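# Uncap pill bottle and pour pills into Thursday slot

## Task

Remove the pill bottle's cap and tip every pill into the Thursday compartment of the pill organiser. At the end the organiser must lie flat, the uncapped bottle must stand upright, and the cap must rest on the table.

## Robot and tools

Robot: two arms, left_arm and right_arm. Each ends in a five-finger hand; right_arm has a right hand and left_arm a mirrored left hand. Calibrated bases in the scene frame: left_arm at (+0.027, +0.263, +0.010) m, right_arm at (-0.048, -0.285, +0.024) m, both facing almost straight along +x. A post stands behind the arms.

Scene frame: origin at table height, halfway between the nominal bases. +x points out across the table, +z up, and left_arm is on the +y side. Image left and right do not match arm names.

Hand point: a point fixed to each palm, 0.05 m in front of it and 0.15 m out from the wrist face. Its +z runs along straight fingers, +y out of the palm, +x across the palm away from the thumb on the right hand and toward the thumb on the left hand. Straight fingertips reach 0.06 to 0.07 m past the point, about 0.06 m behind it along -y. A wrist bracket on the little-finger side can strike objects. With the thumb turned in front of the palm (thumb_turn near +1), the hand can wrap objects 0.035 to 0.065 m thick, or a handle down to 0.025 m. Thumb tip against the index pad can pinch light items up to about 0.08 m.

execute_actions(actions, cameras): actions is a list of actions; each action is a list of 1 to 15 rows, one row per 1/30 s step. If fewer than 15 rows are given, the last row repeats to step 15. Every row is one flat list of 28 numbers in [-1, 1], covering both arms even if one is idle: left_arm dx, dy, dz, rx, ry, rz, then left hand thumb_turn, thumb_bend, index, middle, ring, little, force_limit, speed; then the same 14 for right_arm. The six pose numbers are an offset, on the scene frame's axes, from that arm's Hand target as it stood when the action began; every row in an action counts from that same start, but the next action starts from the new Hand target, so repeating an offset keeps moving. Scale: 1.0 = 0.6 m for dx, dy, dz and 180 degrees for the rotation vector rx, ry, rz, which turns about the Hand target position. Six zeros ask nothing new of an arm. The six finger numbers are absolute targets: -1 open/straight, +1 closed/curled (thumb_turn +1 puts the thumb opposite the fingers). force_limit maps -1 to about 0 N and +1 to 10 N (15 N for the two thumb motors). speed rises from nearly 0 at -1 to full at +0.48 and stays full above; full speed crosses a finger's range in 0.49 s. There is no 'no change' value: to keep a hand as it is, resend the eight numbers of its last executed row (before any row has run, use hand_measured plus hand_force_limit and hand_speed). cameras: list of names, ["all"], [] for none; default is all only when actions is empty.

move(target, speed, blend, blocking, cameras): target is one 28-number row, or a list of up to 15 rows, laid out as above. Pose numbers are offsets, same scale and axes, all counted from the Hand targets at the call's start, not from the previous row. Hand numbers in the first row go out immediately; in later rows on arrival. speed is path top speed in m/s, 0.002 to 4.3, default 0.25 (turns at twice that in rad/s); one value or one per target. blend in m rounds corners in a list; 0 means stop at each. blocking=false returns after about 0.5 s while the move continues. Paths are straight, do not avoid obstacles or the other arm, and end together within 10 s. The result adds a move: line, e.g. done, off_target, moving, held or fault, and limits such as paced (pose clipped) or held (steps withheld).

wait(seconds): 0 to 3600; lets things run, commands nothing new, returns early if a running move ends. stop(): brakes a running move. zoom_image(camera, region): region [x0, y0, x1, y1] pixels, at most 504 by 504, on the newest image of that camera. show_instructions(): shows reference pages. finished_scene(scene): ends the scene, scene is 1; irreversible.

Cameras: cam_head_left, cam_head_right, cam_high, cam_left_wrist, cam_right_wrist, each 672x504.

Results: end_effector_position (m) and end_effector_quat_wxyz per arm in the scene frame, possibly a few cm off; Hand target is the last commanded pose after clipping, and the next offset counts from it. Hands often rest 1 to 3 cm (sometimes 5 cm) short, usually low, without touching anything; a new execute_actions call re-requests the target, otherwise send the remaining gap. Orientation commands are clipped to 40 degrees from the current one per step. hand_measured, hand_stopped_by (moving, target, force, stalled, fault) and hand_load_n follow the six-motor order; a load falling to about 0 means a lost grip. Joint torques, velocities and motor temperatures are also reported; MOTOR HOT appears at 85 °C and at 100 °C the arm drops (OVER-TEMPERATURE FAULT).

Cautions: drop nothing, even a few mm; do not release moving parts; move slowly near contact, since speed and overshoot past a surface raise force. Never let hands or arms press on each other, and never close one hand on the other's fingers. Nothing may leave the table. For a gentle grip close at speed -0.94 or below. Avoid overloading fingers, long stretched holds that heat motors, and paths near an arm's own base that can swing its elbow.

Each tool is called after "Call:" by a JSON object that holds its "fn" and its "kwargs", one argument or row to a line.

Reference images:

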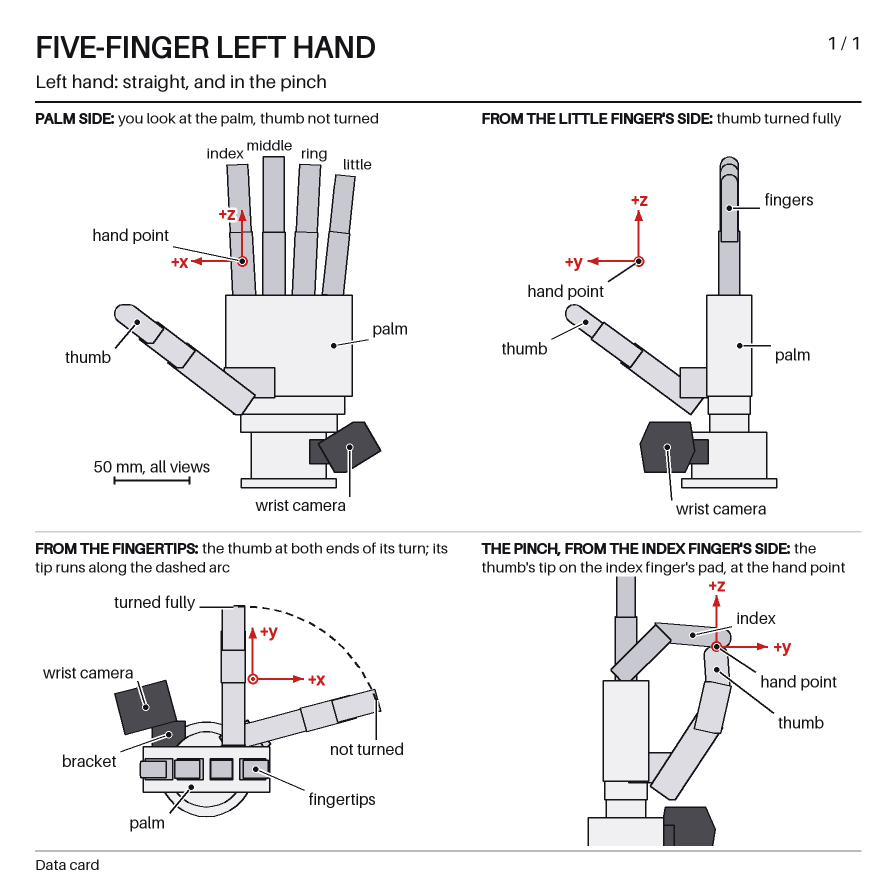

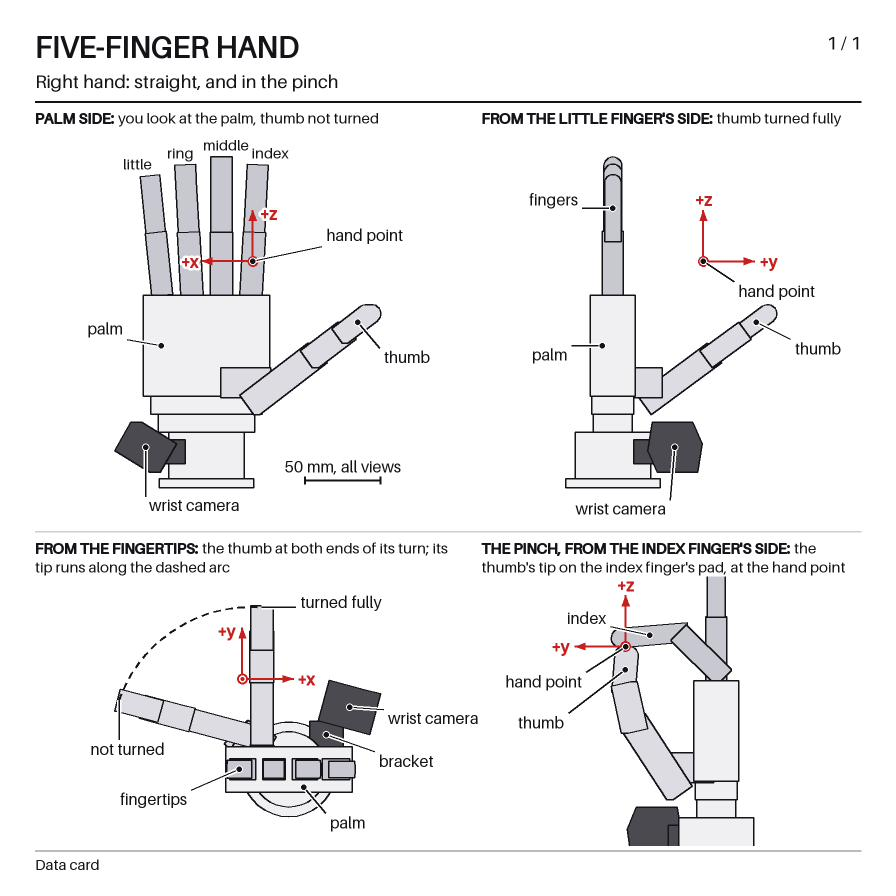

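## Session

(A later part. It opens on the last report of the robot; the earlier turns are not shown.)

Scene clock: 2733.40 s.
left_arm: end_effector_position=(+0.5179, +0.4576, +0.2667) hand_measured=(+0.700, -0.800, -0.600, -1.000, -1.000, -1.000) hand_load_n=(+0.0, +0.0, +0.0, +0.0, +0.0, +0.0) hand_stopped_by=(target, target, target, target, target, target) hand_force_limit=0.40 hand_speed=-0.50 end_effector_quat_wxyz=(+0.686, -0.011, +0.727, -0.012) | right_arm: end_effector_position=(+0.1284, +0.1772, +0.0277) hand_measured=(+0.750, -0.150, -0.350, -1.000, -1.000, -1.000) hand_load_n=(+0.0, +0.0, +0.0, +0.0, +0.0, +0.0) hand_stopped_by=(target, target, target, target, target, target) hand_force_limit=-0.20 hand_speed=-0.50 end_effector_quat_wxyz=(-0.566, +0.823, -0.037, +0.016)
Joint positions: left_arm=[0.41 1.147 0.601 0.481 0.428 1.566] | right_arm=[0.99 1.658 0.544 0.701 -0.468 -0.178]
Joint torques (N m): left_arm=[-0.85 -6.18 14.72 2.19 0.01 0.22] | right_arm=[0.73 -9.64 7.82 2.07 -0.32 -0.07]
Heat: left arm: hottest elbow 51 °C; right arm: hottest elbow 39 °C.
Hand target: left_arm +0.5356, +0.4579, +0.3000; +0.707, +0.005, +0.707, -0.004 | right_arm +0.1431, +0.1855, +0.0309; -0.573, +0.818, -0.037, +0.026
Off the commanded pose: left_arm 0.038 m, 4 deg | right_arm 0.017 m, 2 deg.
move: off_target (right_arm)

Call:
{"fn": "move", "kwargs": {
  "target": [0,0,0,0,0,0,0.7,-0.8,-0.6,-1,-1,-1,0.4,-0.5,0.002,-0.008,-0.008,0,0,0,0.75,-0.15,-0.35,-1,-1,-1,-0.2,-0.5],
  "speed": 0.04,
  "cameras": ["cam_head_left", "cam_right_wrist"]
}}

Call:
{"fn": "zoom_image", "kwargs": {
  "camera": "cam_right_wrist",
  "region": [240, 150, 480, 330]
}}

Call:
{"fn": "zoom_image", "kwargs": {
  "camera": "cam_head_left",
  "region": [200, 340, 280, 420]
}}

Scene clock: 2737.47 s.
left_arm: end_effector_position=(+0.5179, +0.4576, +0.2667) hand_measured=(+0.700, -0.800, -0.600, -1.000, -1.000, -1.000) hand_load_n=(+0.5, +0.0, +0.0, +0.0, +0.0, +0.0) hand_stopped_by=(target, target, target, target, target, target) hand_force_limit=0.40 hand_speed=-0.50 end_effector_quat_wxyz=(+0.686, -0.011, +0.727, -0.012) | right_arm: end_effector_position=(+0.1315, +0.1754, +0.0244) hand_measured=(+0.750, -0.150, -0.350, -1.000, -1.000, -1.000) hand_load_n=(+0.0, +0.0, +0.0, +0.0, +0.0, -0.5) hand_stopped_by=(target, target, target, target, target, target) hand_force_limit=-0.20 hand_speed=-0.50 end_effector_quat_wxyz=(-0.566, +0.823, -0.037, +0.016)
Joint positions: left_arm=[0.41 1.147 0.601 0.481 0.428 1.566] | right_arm=[0.98 1.67 0.544 0.71 -0.477 -0.182]
Joint torques (N m): left_arm=[-0.85 -6.07 14.74 2.18 0.02 0.22] | right_arm=[0.73 -9.7 6.86 2.41 -0.3 -0.06]
Heat: left arm: hottest elbow 51 °C; right arm: hottest elbow 38 °C.
Hand target: left_arm +0.5356, +0.4579, +0.3000; +0.707, +0.005, +0.707, -0.004 | right_arm +0.1442, +0.1807, +0.0261; -0.573, +0.818, -0.037, +0.026
Off the commanded pose: left_arm 0.038 m, 4 deg | right_arm 0.014 m, 2 deg.
move: off_target (right_arm)
cam_right_wrist: T_world_to_cam=[[0.19422, -0.41144, -0.8905, 0.06437], [-0.87268, -0.48705, 0.0347, 0.19451], [-0.448, 0.77039, -0.45365, 0.05212]] pos_world=[0.18059, 0.08107, 0.07422]

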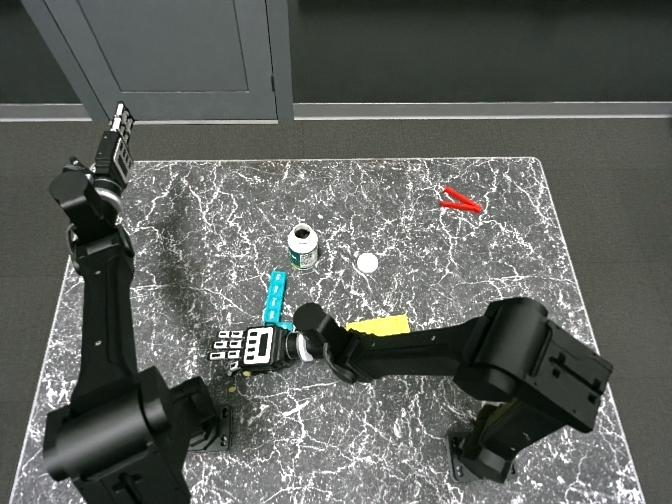

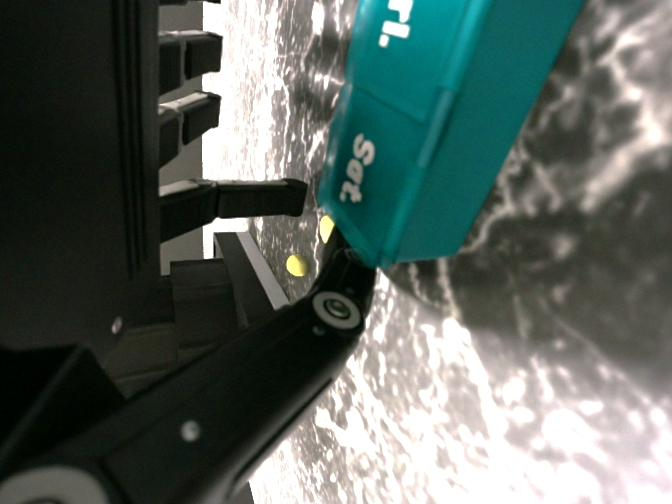

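Scaled by 2.100 from the camera's image (finer frame: 960x720).

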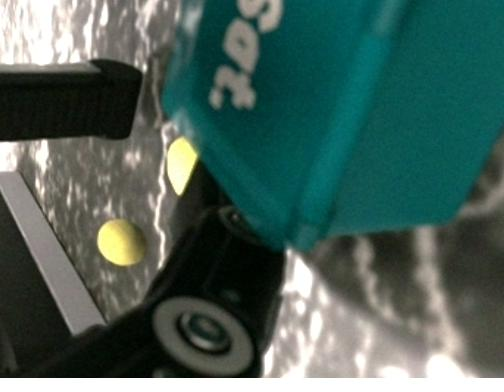

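Scaled by 6.300 from the camera's image (finer frame: 960x720).

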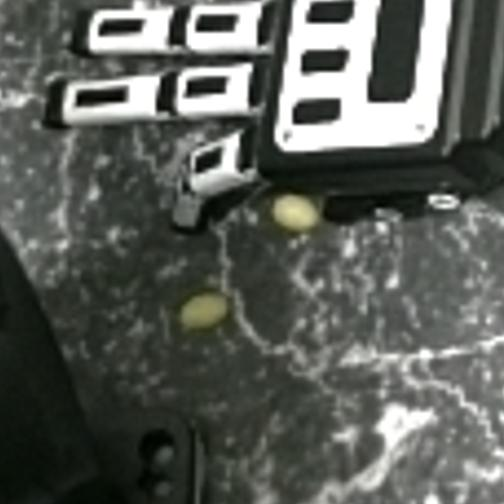

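Call:
{"fn": "move", "kwargs": {
  "target": [0,0,0,0,0,0,0.7,-0.8,-0.6,-1,-1,-1,0.4,-0.5,0,0,0,0,0,0,0.75,-0.15,0.15,-1,-1,-1,-0.7,-0.92],
  "speed": 0.04,
  "cameras": ["cam_head_left", "cam_right_wrist"]
}}

Call:
{"fn": "zoom_image", "kwargs": {
  "camera": "cam_right_wrist",
  "region": [240, 150, 480, 330]
}}

Call:
{"fn": "zoom_image", "kwargs": {
  "camera": "cam_head_left",
  "region": [200, 340, 280, 420]
}}

Scene clock: 2745.97 s.
left_arm: end_effector_position=(+0.5179, +0.4576, +0.2667) hand_measured=(+0.700, -0.800, -0.600, -1.000, -1.000, -1.000) hand_load_n=(+0.0, +0.0, +0.0, +0.0, +0.0, +0.0) hand_stopped_by=(target, target, target, target, target, target) hand_force_limit=0.40 hand_speed=-0.50 end_effector_quat_wxyz=(+0.686, -0.011, +0.727, -0.012) | right_arm: end_effector_position=(+0.1319, +0.1759, +0.0253) hand_measured=(+0.750, -0.150, +0.098, -1.000, -1.000, -1.000) hand_load_n=(+0.0, +0.5, +1.5, +0.0, +0.0, +0.0) hand_stopped_by=(target, target, force, target, target, target) hand_force_limit=-0.70 hand_speed=-0.92 end_effector_quat_wxyz=(-0.568, +0.822, -0.037, +0.016)
Joint positions: left_arm=[0.41 1.147 0.601 0.481 0.428 1.566] | right_arm=[0.98 1.67 0.544 0.715 -0.478 -0.182]
Joint torques (N m): left_arm=[-0.85 -6.12 14.74 2.17 0.01 0.22] | right_arm=[0.73 -9.7 6.87 2.26 -0.29 -0.07]
Heat: left arm: hottest elbow 51 °C; right arm: hottest elbow 38 °C.
Hand target: left_arm +0.5356, +0.4579, +0.3000; +0.707, +0.005, +0.707, -0.004 | right_arm +0.1443, +0.1806, +0.0261; -0.573, +0.818, -0.037, +0.025
Off the commanded pose: left_arm 0.038 m, 4 deg | right_arm 0.013 m, 1 deg.
move: done
cam_right_wrist: T_world_to_cam=[[0.19639, -0.4079, -0.89166, 0.0645], [-0.8726, -0.48747, 0.0308, 0.19525], [-0.44722, 0.77201, -0.45166, 0.05184]] pos_world=[0.18089, 0.08147, 0.07491]

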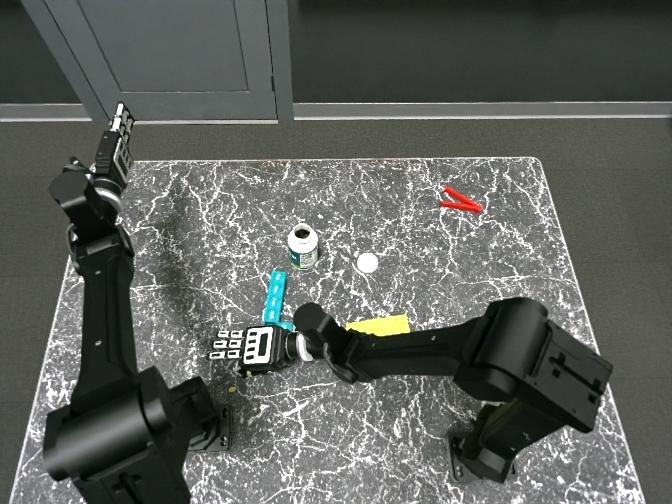

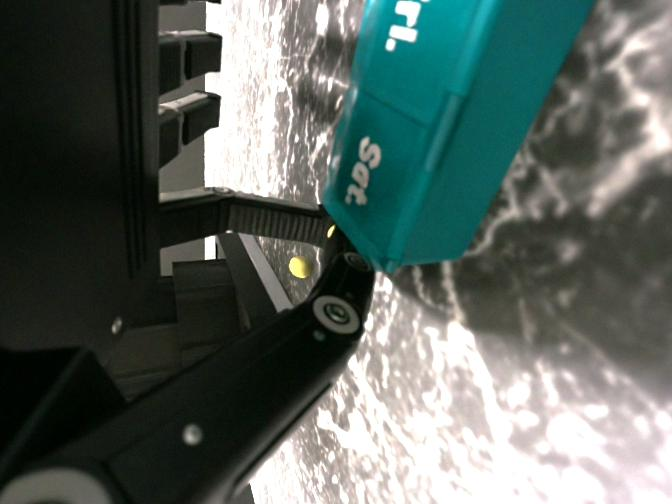

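Scaled by 2.100 from the camera's image (finer frame: 960x720).

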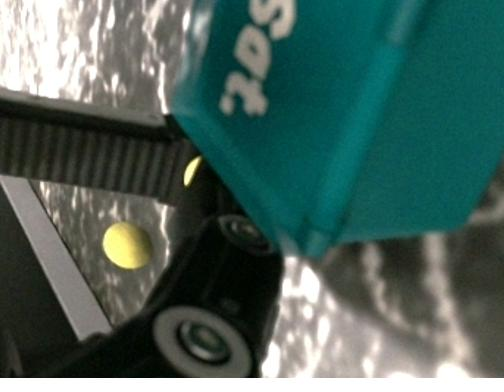

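Scaled by 6.300 from the camera's image (finer frame: 960x720).

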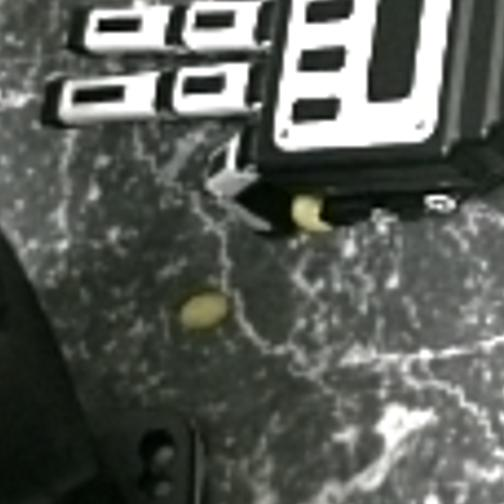

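Call:
{"fn": "move", "kwargs": {
  "target": [
    [0,0,0,0,0,0,0.7,-0.8,-0.6,-1,-1,-1,0.4,-0.5,0,0,0,0,0,0,0.75,-0.15,0.3,-1,-1,-1,-0.5,-0.92],
    [0,0,0,0,0,0,0.7,-0.8,-0.6,-1,-1,-1,0.4,-0.5,0,0.01,0.1,0,0,0,0.75,-0.15,0.3,-1,-1,-1,-0.5,-0.92]
  ],
  "speed": 0.05,
  "cameras": ["cam_head_left", "cam_right_wrist"]
}}

Call:
{"fn": "zoom_image", "kwargs": {
  "camera": "cam_right_wrist",
  "region": [240, 150, 480, 330]
}}

Call:
{"fn": "zoom_image", "kwargs": {
  "camera": "cam_head_left",
  "region": [200, 340, 280, 420]
}}

Scene clock: 2752.53 s.
left_arm: end_effector_position=(+0.5179, +0.4576, +0.2667) hand_measured=(+0.700, -0.800, -0.600, -1.000, -1.000, -1.000) hand_load_n=(+0.5, +0.0, +0.0, +0.0, +0.0, +0.0) hand_stopped_by=(target, target, target, target, target, target) hand_force_limit=0.40 hand_speed=-0.50 end_effector_quat_wxyz=(+0.686, -0.011, +0.727, -0.012) | right_arm: end_effector_position=(+0.1331, +0.1763, +0.0716) hand_measured=(+0.750, -0.150, +0.126, -1.000, -1.000, -1.000) hand_load_n=(+0.0, +0.0, +0.0, +0.0, +0.0, +0.0) hand_stopped_by=(target, target, force, target, target, target) hand_force_limit=-0.50 hand_speed=-0.92 end_effector_quat_wxyz=(-0.564, +0.825, -0.039, +0.016)
Joint positions: left_arm=[0.41 1.147 0.601 0.481 0.428 1.566] | right_arm=[0.98 1.513 0.574 0.519 -0.474 -0.182]
Joint torques (N m): left_arm=[-0.85 -6.18 14.69 2.19 0.01 0.22] | right_arm=[1.49 -11.16 9.59 1.17 -0.12 -0.03]
Heat: left arm: hottest elbow 51 °C; right arm: hottest elbow 38 °C.
Hand target: left_arm +0.5356, +0.4579, +0.3000; +0.707, +0.005, +0.707, -0.004 | right_arm +0.1442, +0.1866, +0.0861; -0.573, +0.818, -0.037, +0.026
Off the commanded pose: left_arm 0.038 m, 4 deg | right_arm 0.021 m, 2 deg.
move: off_target (right_arm)
cam_right_wrist: T_world_to_cam=[[0.19132, -0.41665, -0.8887, 0.10775], [-0.8745, -0.48351, 0.03842, 0.19406], [-0.4457, 0.76982, -0.45687, 0.07358]] pos_world=[0.18189, 0.08208, 0.12192]

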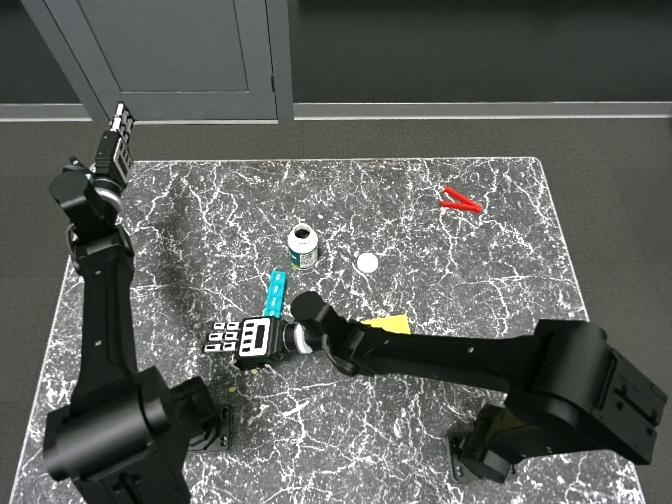

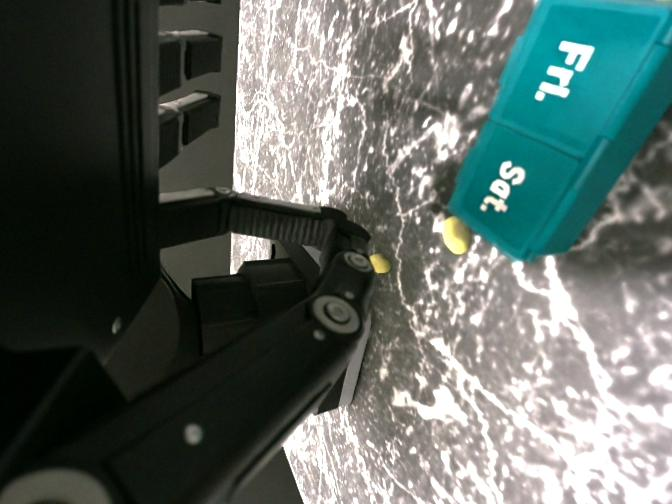

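Scaled by 2.100 from the camera's image (finer frame: 960x720).

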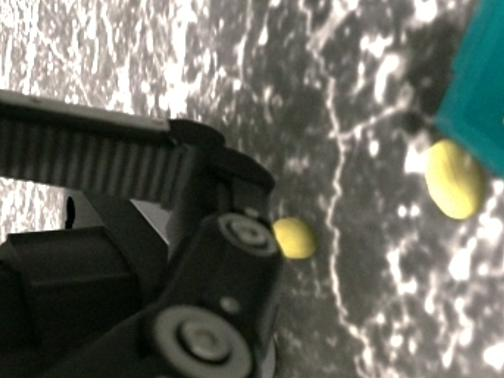

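Scaled by 6.300 from the camera's image (finer frame: 960x720).

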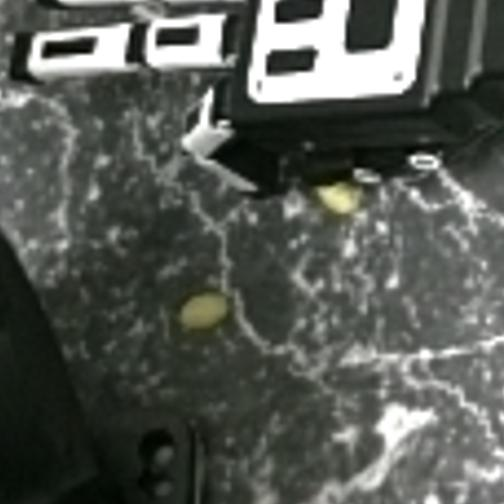

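Call:
{"fn": "move", "kwargs": {
  "target": [0,0,0,0,0,0,0.7,-0.8,-0.6,-1,-1,-1,0.4,-0.5,0.0,-0.028,-0.005,0,0,-0.0556,0.6,-0.15,-0.35,-1,-1,-1,-0.2,-0.5],
  "speed": 0.08,
  "cameras": ["cam_head_left", "cam_right_wrist"]
}}

Call:
{"fn": "zoom_image", "kwargs": {
  "camera": "cam_right_wrist",
  "region": [280, 150, 520, 330]
}}

Call:
{"fn": "zoom_image", "kwargs": {
  "camera": "cam_head_left",
  "region": [200, 340, 280, 420]
}}

Scene clock: 2785.30 s.
left_arm: end_effector_position=(+0.5179, +0.4576, +0.2667) hand_measured=(+0.700, -0.800, -0.600, -1.000, -1.000, -1.000) hand_load_n=(+0.0, +0.0, +0.0, +0.0, +0.0, +0.0) hand_stopped_by=(target, target, target, target, target, target) hand_force_limit=0.40 hand_speed=-0.50 end_effector_quat_wxyz=(+0.686, -0.011, +0.727, -0.012) | right_arm: end_effector_position=(+0.1514, +0.1662, +0.0770) hand_measured=(+0.600, -0.150, -0.350, -1.000, -1.000, -1.000) hand_load_n=(+0.0, +0.0, +0.0, +0.0, +0.0, +0.0) hand_stopped_by=(target, target, target, target, target, target) hand_force_limit=-0.20 hand_speed=-0.50 end_effector_quat_wxyz=(-0.559, +0.818, -0.113, +0.077)
Joint positions: left_arm=[0.41 1.147 0.601 0.481 0.428 1.566] | right_arm=[0.999 1.461 0.528 0.547 -0.273 -0.109]
Joint torques (N m): left_arm=[-0.79 -6.12 14.72 2.21 0.01 0.22] | right_arm=[3.43 -10.58 6.19 2.51 -0.04 0.03]
Heat: left arm: hottest elbow 52 °C; right arm: hottest elbow 40 °C.
Hand target: left_arm +0.5356, +0.4579, +0.3000; +0.707, +0.005, +0.707, -0.004 | right_arm +0.1441, +0.1698, +0.0830; -0.569, +0.812, -0.108, +0.075
Off the commanded pose: left_arm 0.038 m, 4 deg | right_arm 0.010 m, 1 deg.
move: done
cam_right_wrist: T_world_to_cam=[[0.12386, -0.44862, -0.8851, 0.12], [-0.95119, -0.30777, 0.02289, 0.18859], [-0.28267, 0.83906, -0.46484, 0.05636]] pos_world=[0.18045, 0.06459, 0.12809]

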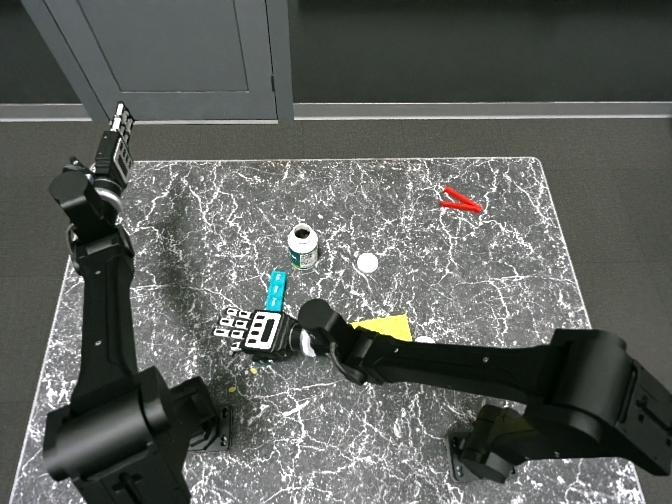

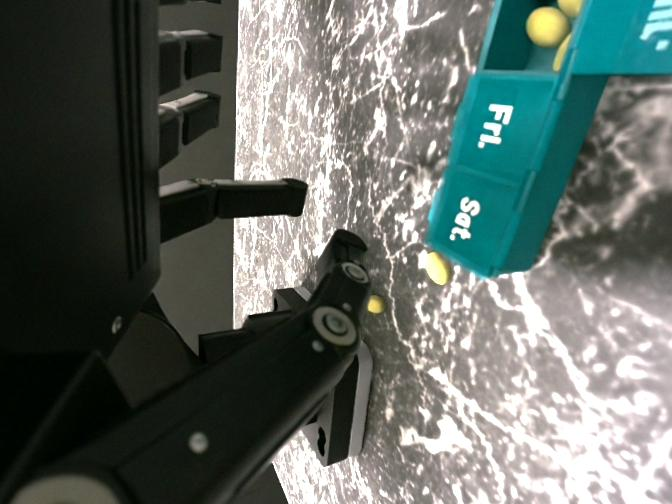

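Scaled by 2.100 from the camera's image (finer frame: 960x720).

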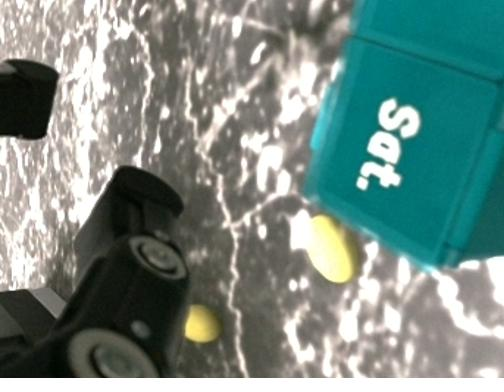

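Scaled by 6.300 from the camera's image (finer frame: 960x720).

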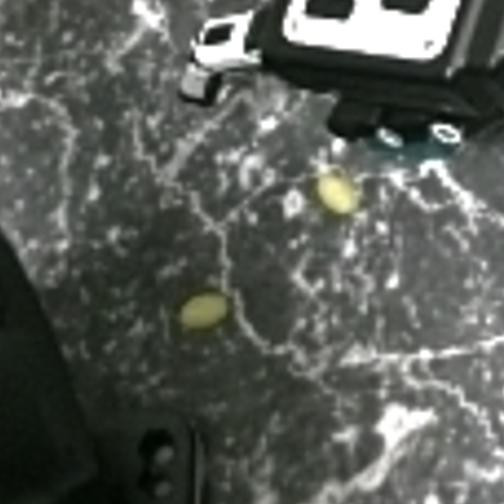

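Call:
{"fn": "move", "kwargs": {
  "target": [0,0,0,0,0,0,0.7,-0.8,-0.6,-1,-1,-1,0.4,-0.5,-0.027,-0.01,-0.047,0,0,0,0.6,-0.15,-0.35,-1,-1,-1,-0.2,-0.5],
  "speed": 0.08
}}

Scene clock: 2792.43 s.
left_arm: end_effector_position=(+0.5179, +0.4576, +0.2667) hand_measured=(+0.700, -0.800, -0.600, -1.000, -1.000, -1.000) hand_load_n=(+0.0, +0.0, +0.0, +0.0, +0.0, +0.0) hand_stopped_by=(target, target, target, target, target, target) hand_force_limit=0.40 hand_speed=-0.50 end_effector_quat_wxyz=(+0.686, -0.011, +0.727, -0.012) | right_arm: end_effector_position=(+0.1355, +0.1618, +0.0595) hand_measured=(+0.600, -0.150, -0.350, -1.000, -1.000, -1.000) hand_load_n=(+0.0, +0.0, +0.0, +0.0, +0.0, +0.0) hand_stopped_by=(target, target, target, target, target, target) hand_force_limit=-0.20 hand_speed=-0.50 end_effector_quat_wxyz=(-0.568, +0.812, -0.110, +0.081)
Joint positions: left_arm=[0.41 1.147 0.601 0.481 0.428 1.566] | right_arm=[1.032 1.503 0.47 0.673 -0.242 -0.097]
Joint torques (N m): left_arm=[-0.91 -6.12 14.71 2.15 0.01 0.22] | right_arm=[3.37 -8 5.63 2.47 -0.02 0.06]
Heat: left arm: hottest elbow 52 °C; right arm: hottest elbow 39 °C.
Hand target: left_arm +0.5356, +0.4579, +0.3000; +0.707, +0.005, +0.707, -0.004 | right_arm +0.1279, +0.1639, +0.0549; -0.569, +0.812, -0.108, +0.075
Off the commanded pose: left_arm 0.038 m, 4 deg | right_arm 0.009 m, 1 deg.
move: done

Call:
{"fn": "move", "kwargs": {
  "target": [0,0,0,0,0,0,0.7,-0.8,-0.6,-1,-1,-1,0.4,-0.5,-0.003,-0.002,-0.052,0,0,0,0.6,-0.15,-0.35,-1,-1,-1,-0.2,-0.5],
  "speed": 0.06,
  "cameras": ["cam_head_left", "cam_right_wrist"]
}}

Call:
{"fn": "zoom_image", "kwargs": {
  "camera": "cam_right_wrist",
  "region": [240, 150, 480, 330]
}}

Call:
{"fn": "zoom_image", "kwargs": {
  "camera": "cam_head_left",
  "region": [200, 340, 280, 420]
}}

Scene clock: 2796.93 s.
left_arm: end_effector_position=(+0.5179, +0.4576, +0.2667) hand_measured=(+0.700, -0.800, -0.600, -1.000, -1.000, -1.000) hand_load_n=(+0.0, +0.0, +0.0, +0.0, +0.0, -0.5) hand_stopped_by=(target, target, target, target, target, target) hand_force_limit=0.40 hand_speed=-0.50 end_effector_quat_wxyz=(+0.686, -0.011, +0.727, -0.012) | right_arm: end_effector_position=(+0.1345, +0.1613, +0.0287) hand_measured=(+0.600, -0.150, -0.350, -1.000, -1.000, -1.000) hand_load_n=(+0.0, +0.0, +0.0, +0.0, +0.0, +0.0) hand_stopped_by=(target, target, target, target, target, target) hand_force_limit=-0.20 hand_speed=-0.50 end_effector_quat_wxyz=(-0.568, +0.811, -0.110, +0.082)
Joint positions: left_arm=[0.41 1.147 0.601 0.481 0.428 1.566] | right_arm=[1.035 1.622 0.453 0.811 -0.239 -0.096]
Joint torques (N m): left_arm=[-0.85 -6.12 14.72 2.18 0.01 0.22] | right_arm=[3.37 -8.64 4.48 2.5 -0.02 0.08]
Heat: left arm: hottest elbow 52 °C; right arm: hottest elbow 39 °C.
Hand target: left_arm +0.5356, +0.4579, +0.3000; +0.707, +0.005, +0.707, -0.004 | right_arm +0.1263, +0.1626, +0.0237; -0.569, +0.812, -0.108, +0.075
Off the commanded pose: left_arm 0.038 m, 4 deg | right_arm 0.010 m, 1 deg.
move: done
cam_right_wrist: T_world_to_cam=[[0.13521, -0.43018, -0.89256, 0.07287], [-0.95149, -0.30767, 0.00415, 0.17265], [-0.2764, 0.8487, -0.45091, 0.03049]] pos_world=[0.16285, 0.05859, 0.07807]

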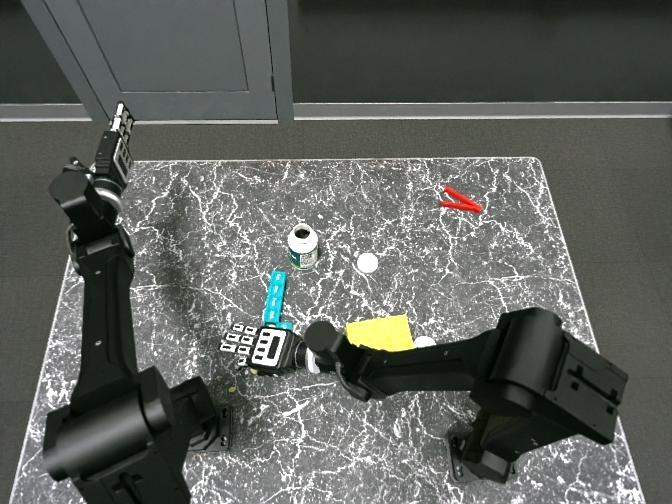

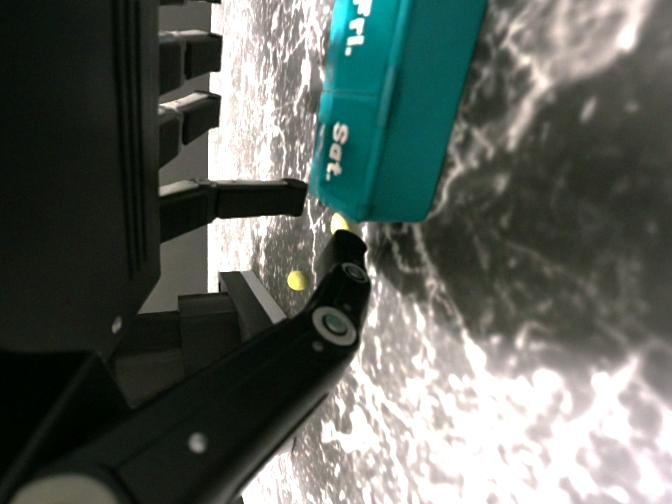

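Scaled by 2.100 from the camera's image (finer frame: 960x720).

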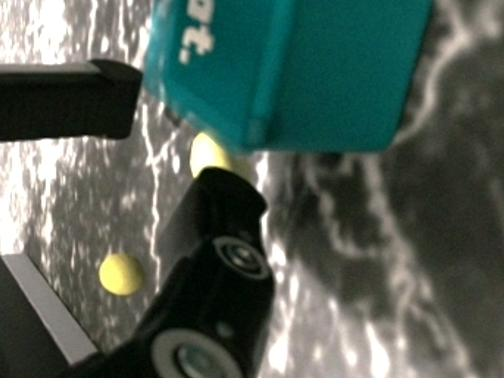

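Scaled by 6.300 from the camera's image (finer frame: 960x720).

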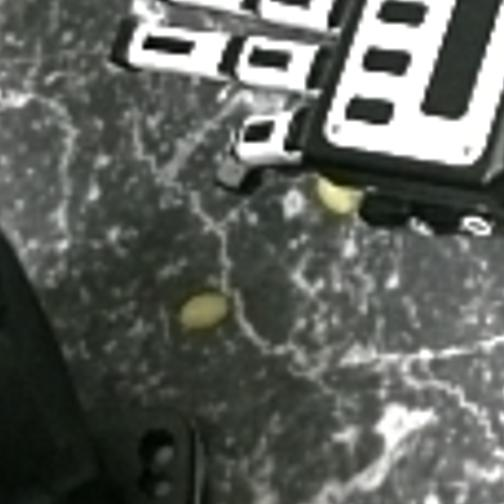

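Call:
{"fn": "move", "kwargs": {
  "target": [
    [0,0,0,0,0,0,0.7,-0.8,-0.6,-1,-1,-1,0.4,-0.5,0,0,-0.008,0,0,0,0.6,-0.15,-0.35,-1,-1,-1,-0.2,-0.5],
    [0,0,0,0,0,0,0.7,-0.8,-0.6,-1,-1,-1,0.4,-0.5,0,0,-0.008,0,0,0,0.6,-0.15,0.25,-1,-1,-1,-0.7,-0.92]
  ],
  "speed": 0.03,
  "cameras": ["cam_head_left", "cam_right_wrist"]
}}

Call:
{"fn": "zoom_image", "kwargs": {
  "camera": "cam_right_wrist",
  "region": [240, 150, 480, 330]
}}

Call:
{"fn": "zoom_image", "kwargs": {
  "camera": "cam_head_left",
  "region": [200, 340, 280, 420]
}}

Scene clock: 2804.77 s.
left_arm: end_effector_position=(+0.5179, +0.4576, +0.2667) hand_measured=(+0.700, -0.800, -0.600, -1.000, -1.000, -1.000) hand_load_n=(+0.0, +0.0, +0.0, +0.0, +0.0, +0.0) hand_stopped_by=(target, target, target, target, target, target) hand_force_limit=0.40 hand_speed=-0.50 end_effector_quat_wxyz=(+0.686, -0.011, +0.727, -0.012) | right_arm: end_effector_position=(+0.1348, +0.1618, +0.0244) hand_measured=(+0.600, -0.150, +0.068, -1.000, -1.000, -1.000) hand_load_n=(+0.0, +1.0, +1.5, +0.0, +0.0, +0.0) hand_stopped_by=(target, target, force, target, target, target) hand_force_limit=-0.70 hand_speed=-0.92 end_effector_quat_wxyz=(-0.569, +0.811, -0.110, +0.082)
Joint positions: left_arm=[0.41 1.147 0.601 0.481 0.428 1.566] | right_arm=[1.035 1.641 0.453 0.832 -0.239 -0.096]
Joint torques (N m): left_arm=[-0.91 -6.12 14.74 2.19 0.01 0.22] | right_arm=[3.37 -8.76 4.23 2.55 -0.02 0.08]
Heat: left arm: hottest elbow 52 °C; right arm: hottest elbow 38 °C.
Hand target: left_arm +0.5356, +0.4579, +0.3000; +0.707, +0.005, +0.707, -0.004 | right_arm +0.1263, +0.1626, +0.0189; -0.569, +0.812, -0.108, +0.076
Off the commanded pose: left_arm 0.038 m, 4 deg | right_arm 0.010 m, 1 deg.
move: done
cam_right_wrist: T_world_to_cam=[[0.13587, -0.42902, -0.89302, 0.06899], [-0.95151, -0.30762, 0.00302, 0.1731], [-0.276, 0.8493, -0.45001, 0.02797]] pos_world=[0.16305, 0.05909, 0.07367]

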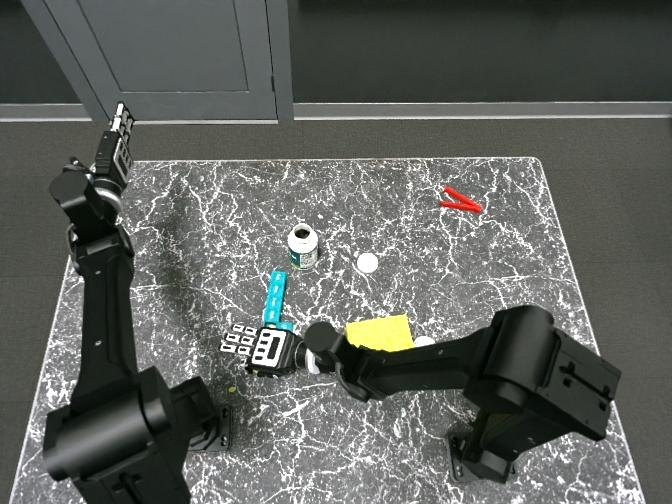

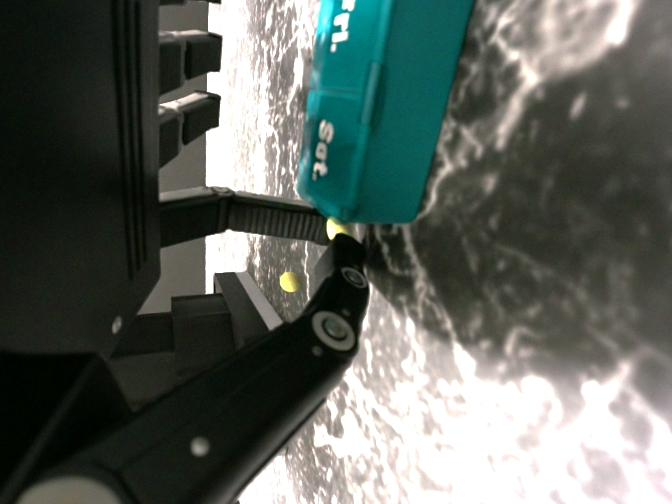

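Scaled by 2.100 from the camera's image (finer frame: 960x720).

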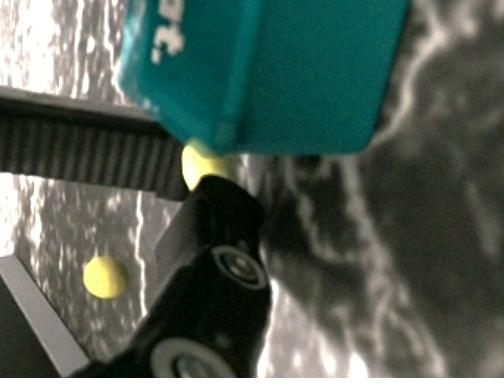

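Scaled by 6.300 from the camera's image (finer frame: 960x720).

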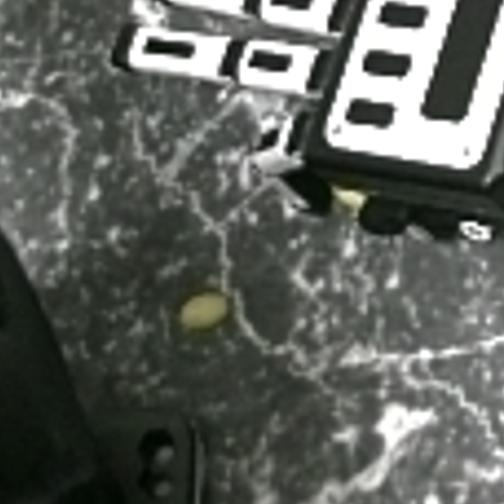

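Call:
{"fn": "move", "kwargs": {
  "target": [
    [0,0,0,0,0,0,0.7,-0.8,-0.6,-1,-1,-1,0.4,-0.5,0,0,0,0,0,0,0.6,-0.15,0.35,-1,-1,-1,-0.4,-0.92],
    [0,0,0,0,0,0,0.7,-0.8,-0.6,-1,-1,-1,0.4,-0.5,0,0.0,0.06,0,0,0,0.6,-0.15,0.35,-1,-1,-1,-0.4,-0.92]
  ],
  "speed": 0.03,
  "cameras": ["cam_head_left", "cam_right_wrist"]
}}

Call:
{"fn": "zoom_image", "kwargs": {
  "camera": "cam_right_wrist",
  "region": [240, 150, 480, 330]
}}

Call:
{"fn": "zoom_image", "kwargs": {
  "camera": "cam_head_left",
  "region": [200, 340, 280, 420]
}}

Scene clock: 2811.97 s.
left_arm: end_effector_position=(+0.5179, +0.4576, +0.2667) hand_measured=(+0.700, -0.800, -0.600, -1.000, -1.000, -1.000) hand_load_n=(+0.0, +0.5, +0.0, +0.0, +0.0, +0.0) hand_stopped_by=(target, target, target, target, target, target) hand_force_limit=0.40 hand_speed=-0.50 end_effector_quat_wxyz=(+0.686, -0.011, +0.727, -0.012) | right_arm: end_effector_position=(+0.1324, +0.1579, +0.0508) hand_measured=(+0.600, -0.150, +0.088, -1.000, -1.000, -1.000) hand_load_n=(+0.0, +2.0, +3.5, +0.0, +0.0, +0.0) hand_stopped_by=(target, target, force, target, target, target) hand_force_limit=-0.40 hand_speed=-0.92 end_effector_quat_wxyz=(-0.567, +0.812, -0.111, +0.081)
Joint positions: left_arm=[0.41 1.147 0.601 0.481 0.428 1.566] | right_arm=[1.035 1.524 0.453 0.71 -0.239 -0.095]
Joint torques (N m): left_arm=[-0.97 -6.12 14.71 2.18 0.01 0.21] | right_arm=[3.37 -10.29 6.35 1.25 -0.02 0.08]
Heat: left arm: hottest elbow 52 °C; right arm: hottest elbow 38 °C.
Hand target: left_arm +0.5356, +0.4579, +0.3000; +0.707, +0.005, +0.707, -0.004 | right_arm +0.1263, +0.1627, +0.0550; -0.569, +0.812, -0.108, +0.075
Off the commanded pose: left_arm 0.038 m, 4 deg | right_arm 0.009 m, 1 deg.
move: done
cam_right_wrist: T_world_to_cam=[[0.1327, -0.43299, -0.89158, 0.09222], [-0.95158, -0.30731, 0.00762, 0.16932], [-0.27729, 0.8474, -0.45281, 0.04316]] pos_world=[0.16085, 0.05539, 0.10047]

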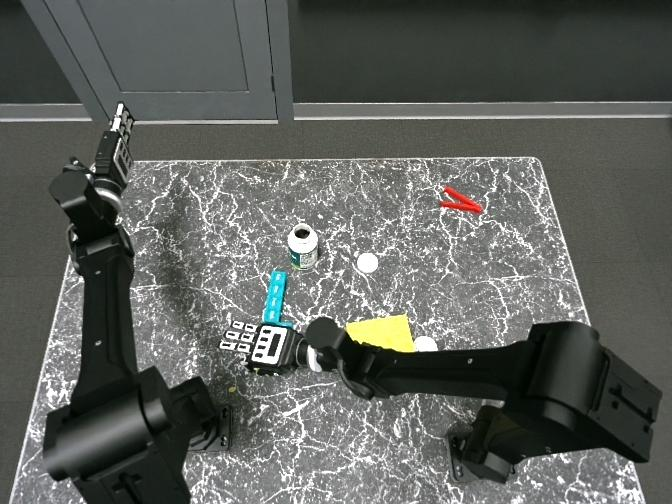

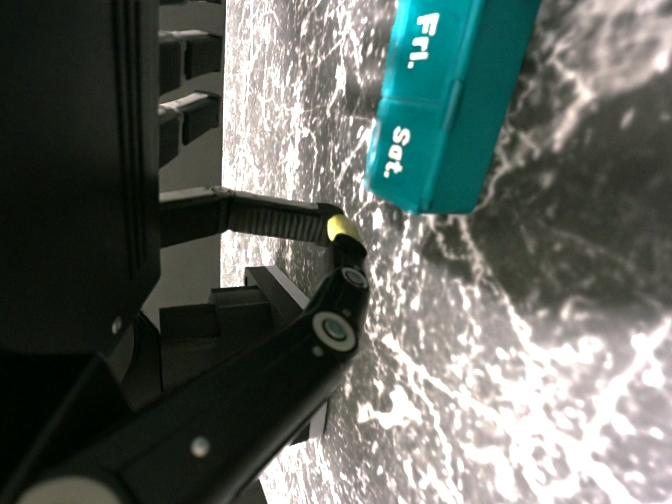

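Scaled by 2.100 from the camera's image (finer frame: 960x720).

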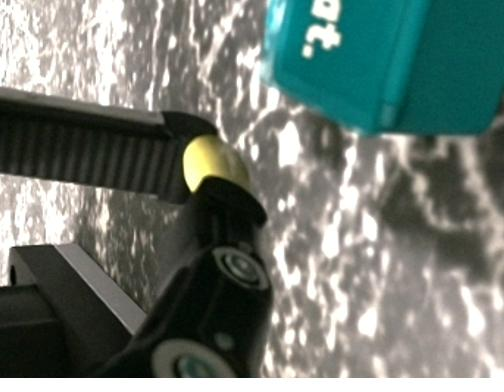

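Scaled by 6.300 from the camera's image (finer frame: 960x720).

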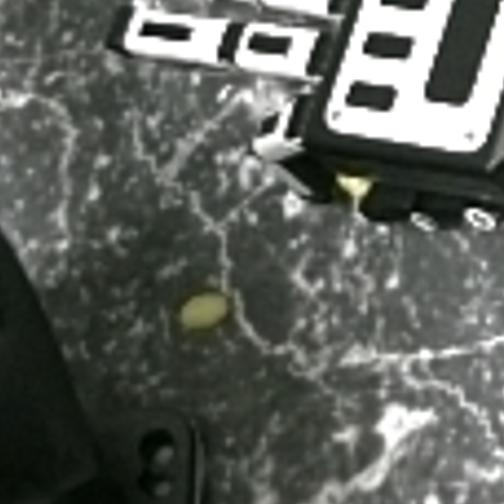

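Call:
{"fn": "move", "kwargs": {
  "target": [
    [0,0,0,0,0,0,0.7,-0.8,-0.6,-1,-1,-1,0.4,-0.5,0,0,0.08,0,0,0,0.6,-0.15,0.35,-1,-1,-1,-0.4,-0.92],
    [0,0,0,0,0,0,0.7,-0.8,-0.6,-1,-1,-1,0.4,-0.5,0.1645,-0.041,0.09,0,0,0,0.6,-0.15,0.35,-1,-1,-1,-0.4,-0.92]
  ],
  "speed": 0.08,
  "blend": 0.02,
  "cameras": ["cam_head_left", "cam_head_right", "cam_right_wrist"]
}}

Call:
{"fn": "zoom_image", "kwargs": {
  "camera": "cam_right_wrist",
  "region": [240, 150, 480, 330]
}}

Call:
{"fn": "zoom_image", "kwargs": {
  "camera": "cam_head_left",
  "region": [230, 270, 330, 370]
}}

Scene clock: 2824.47 s.
left_arm: end_effector_position=(+0.5179, +0.4576, +0.2667) hand_measured=(+0.700, -0.800, -0.600, -1.000, -1.000, -1.000) hand_load_n=(+0.0, +0.0, +0.0, +0.0, +0.0, -0.5) hand_stopped_by=(target, target, target, target, target, target) hand_force_limit=0.40 hand_speed=-0.50 end_effector_quat_wxyz=(+0.686, -0.011, +0.727, -0.012) | right_arm: end_effector_position=(+0.2099, +0.1319, +0.1029) hand_measured=(+0.600, -0.150, +0.088, -1.000, -1.000, -1.000) hand_load_n=(+0.0, +2.5, +3.5, +0.0, +0.0, +0.0) hand_stopped_by=(target, target, force, target, target, target) hand_force_limit=-0.40 hand_speed=-0.92 end_effector_quat_wxyz=(-0.567, +0.814, -0.108, +0.068)
Joint positions: left_arm=[0.41 1.147 0.601 0.481 0.428 1.566] | right_arm=[0.793 1.414 0.578 0.431 -0.487 -0.185]
Joint torques (N m): left_arm=[-0.85 -6.12 14.72 2.18 0.01 0.22] | right_arm=[0.97 -8 10.73 1.13 -0.31 -0.05]
Heat: left arm: hottest elbow 52 °C; right arm: hottest elbow 37 °C.
Hand target: left_arm +0.5356, +0.4579, +0.3000; +0.707, +0.005, +0.707, -0.004 | right_arm +0.2249, +0.1381, +0.1089; -0.569, +0.812, -0.108, +0.075
Off the commanded pose: left_arm 0.038 m, 4 deg | right_arm 0.017 m, 1 deg.
move: off_target (right_arm)
cam_right_wrist: T_world_to_cam=[[0.12578, -0.43036, -0.89385, 0.11839], [-0.94517, -0.32571, 0.02382, 0.23403], [-0.30139, 0.84184, -0.44773, 0.1156]] pos_world=[0.24115, 0.02986, 0.152]

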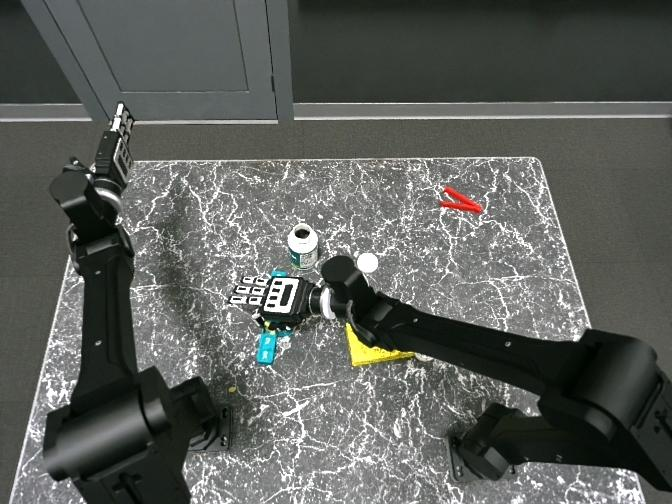

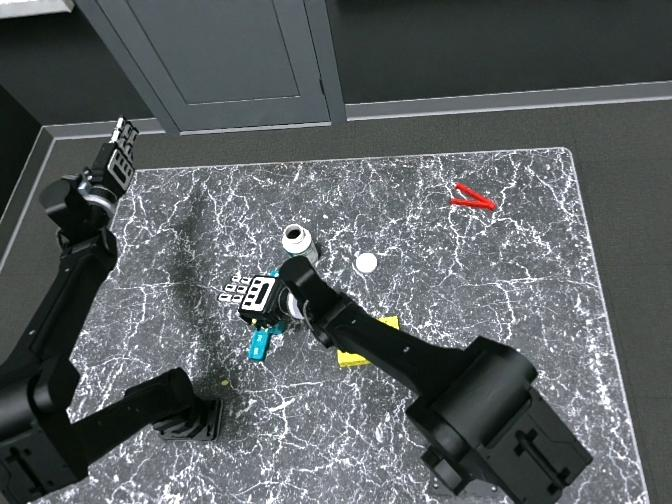

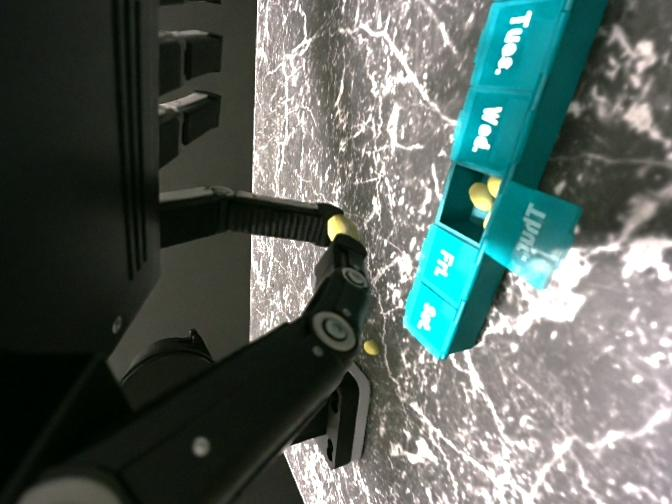

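Scaled by 2.100 from the camera's image (finer frame: 960x720).

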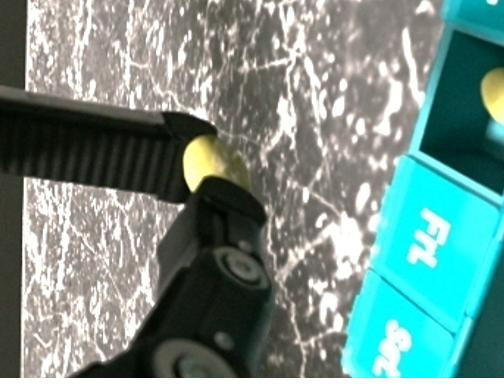

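Scaled by 5.040 from the camera's image (finer frame: 960x720).

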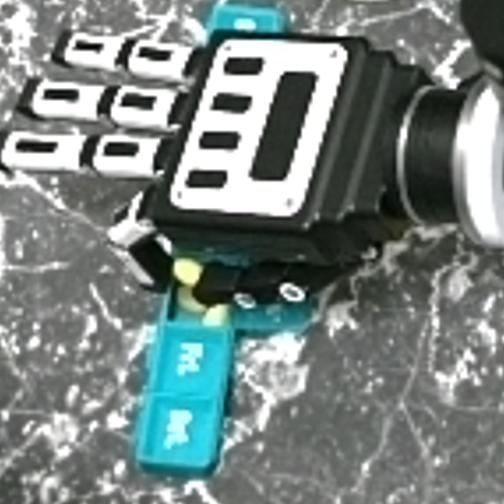

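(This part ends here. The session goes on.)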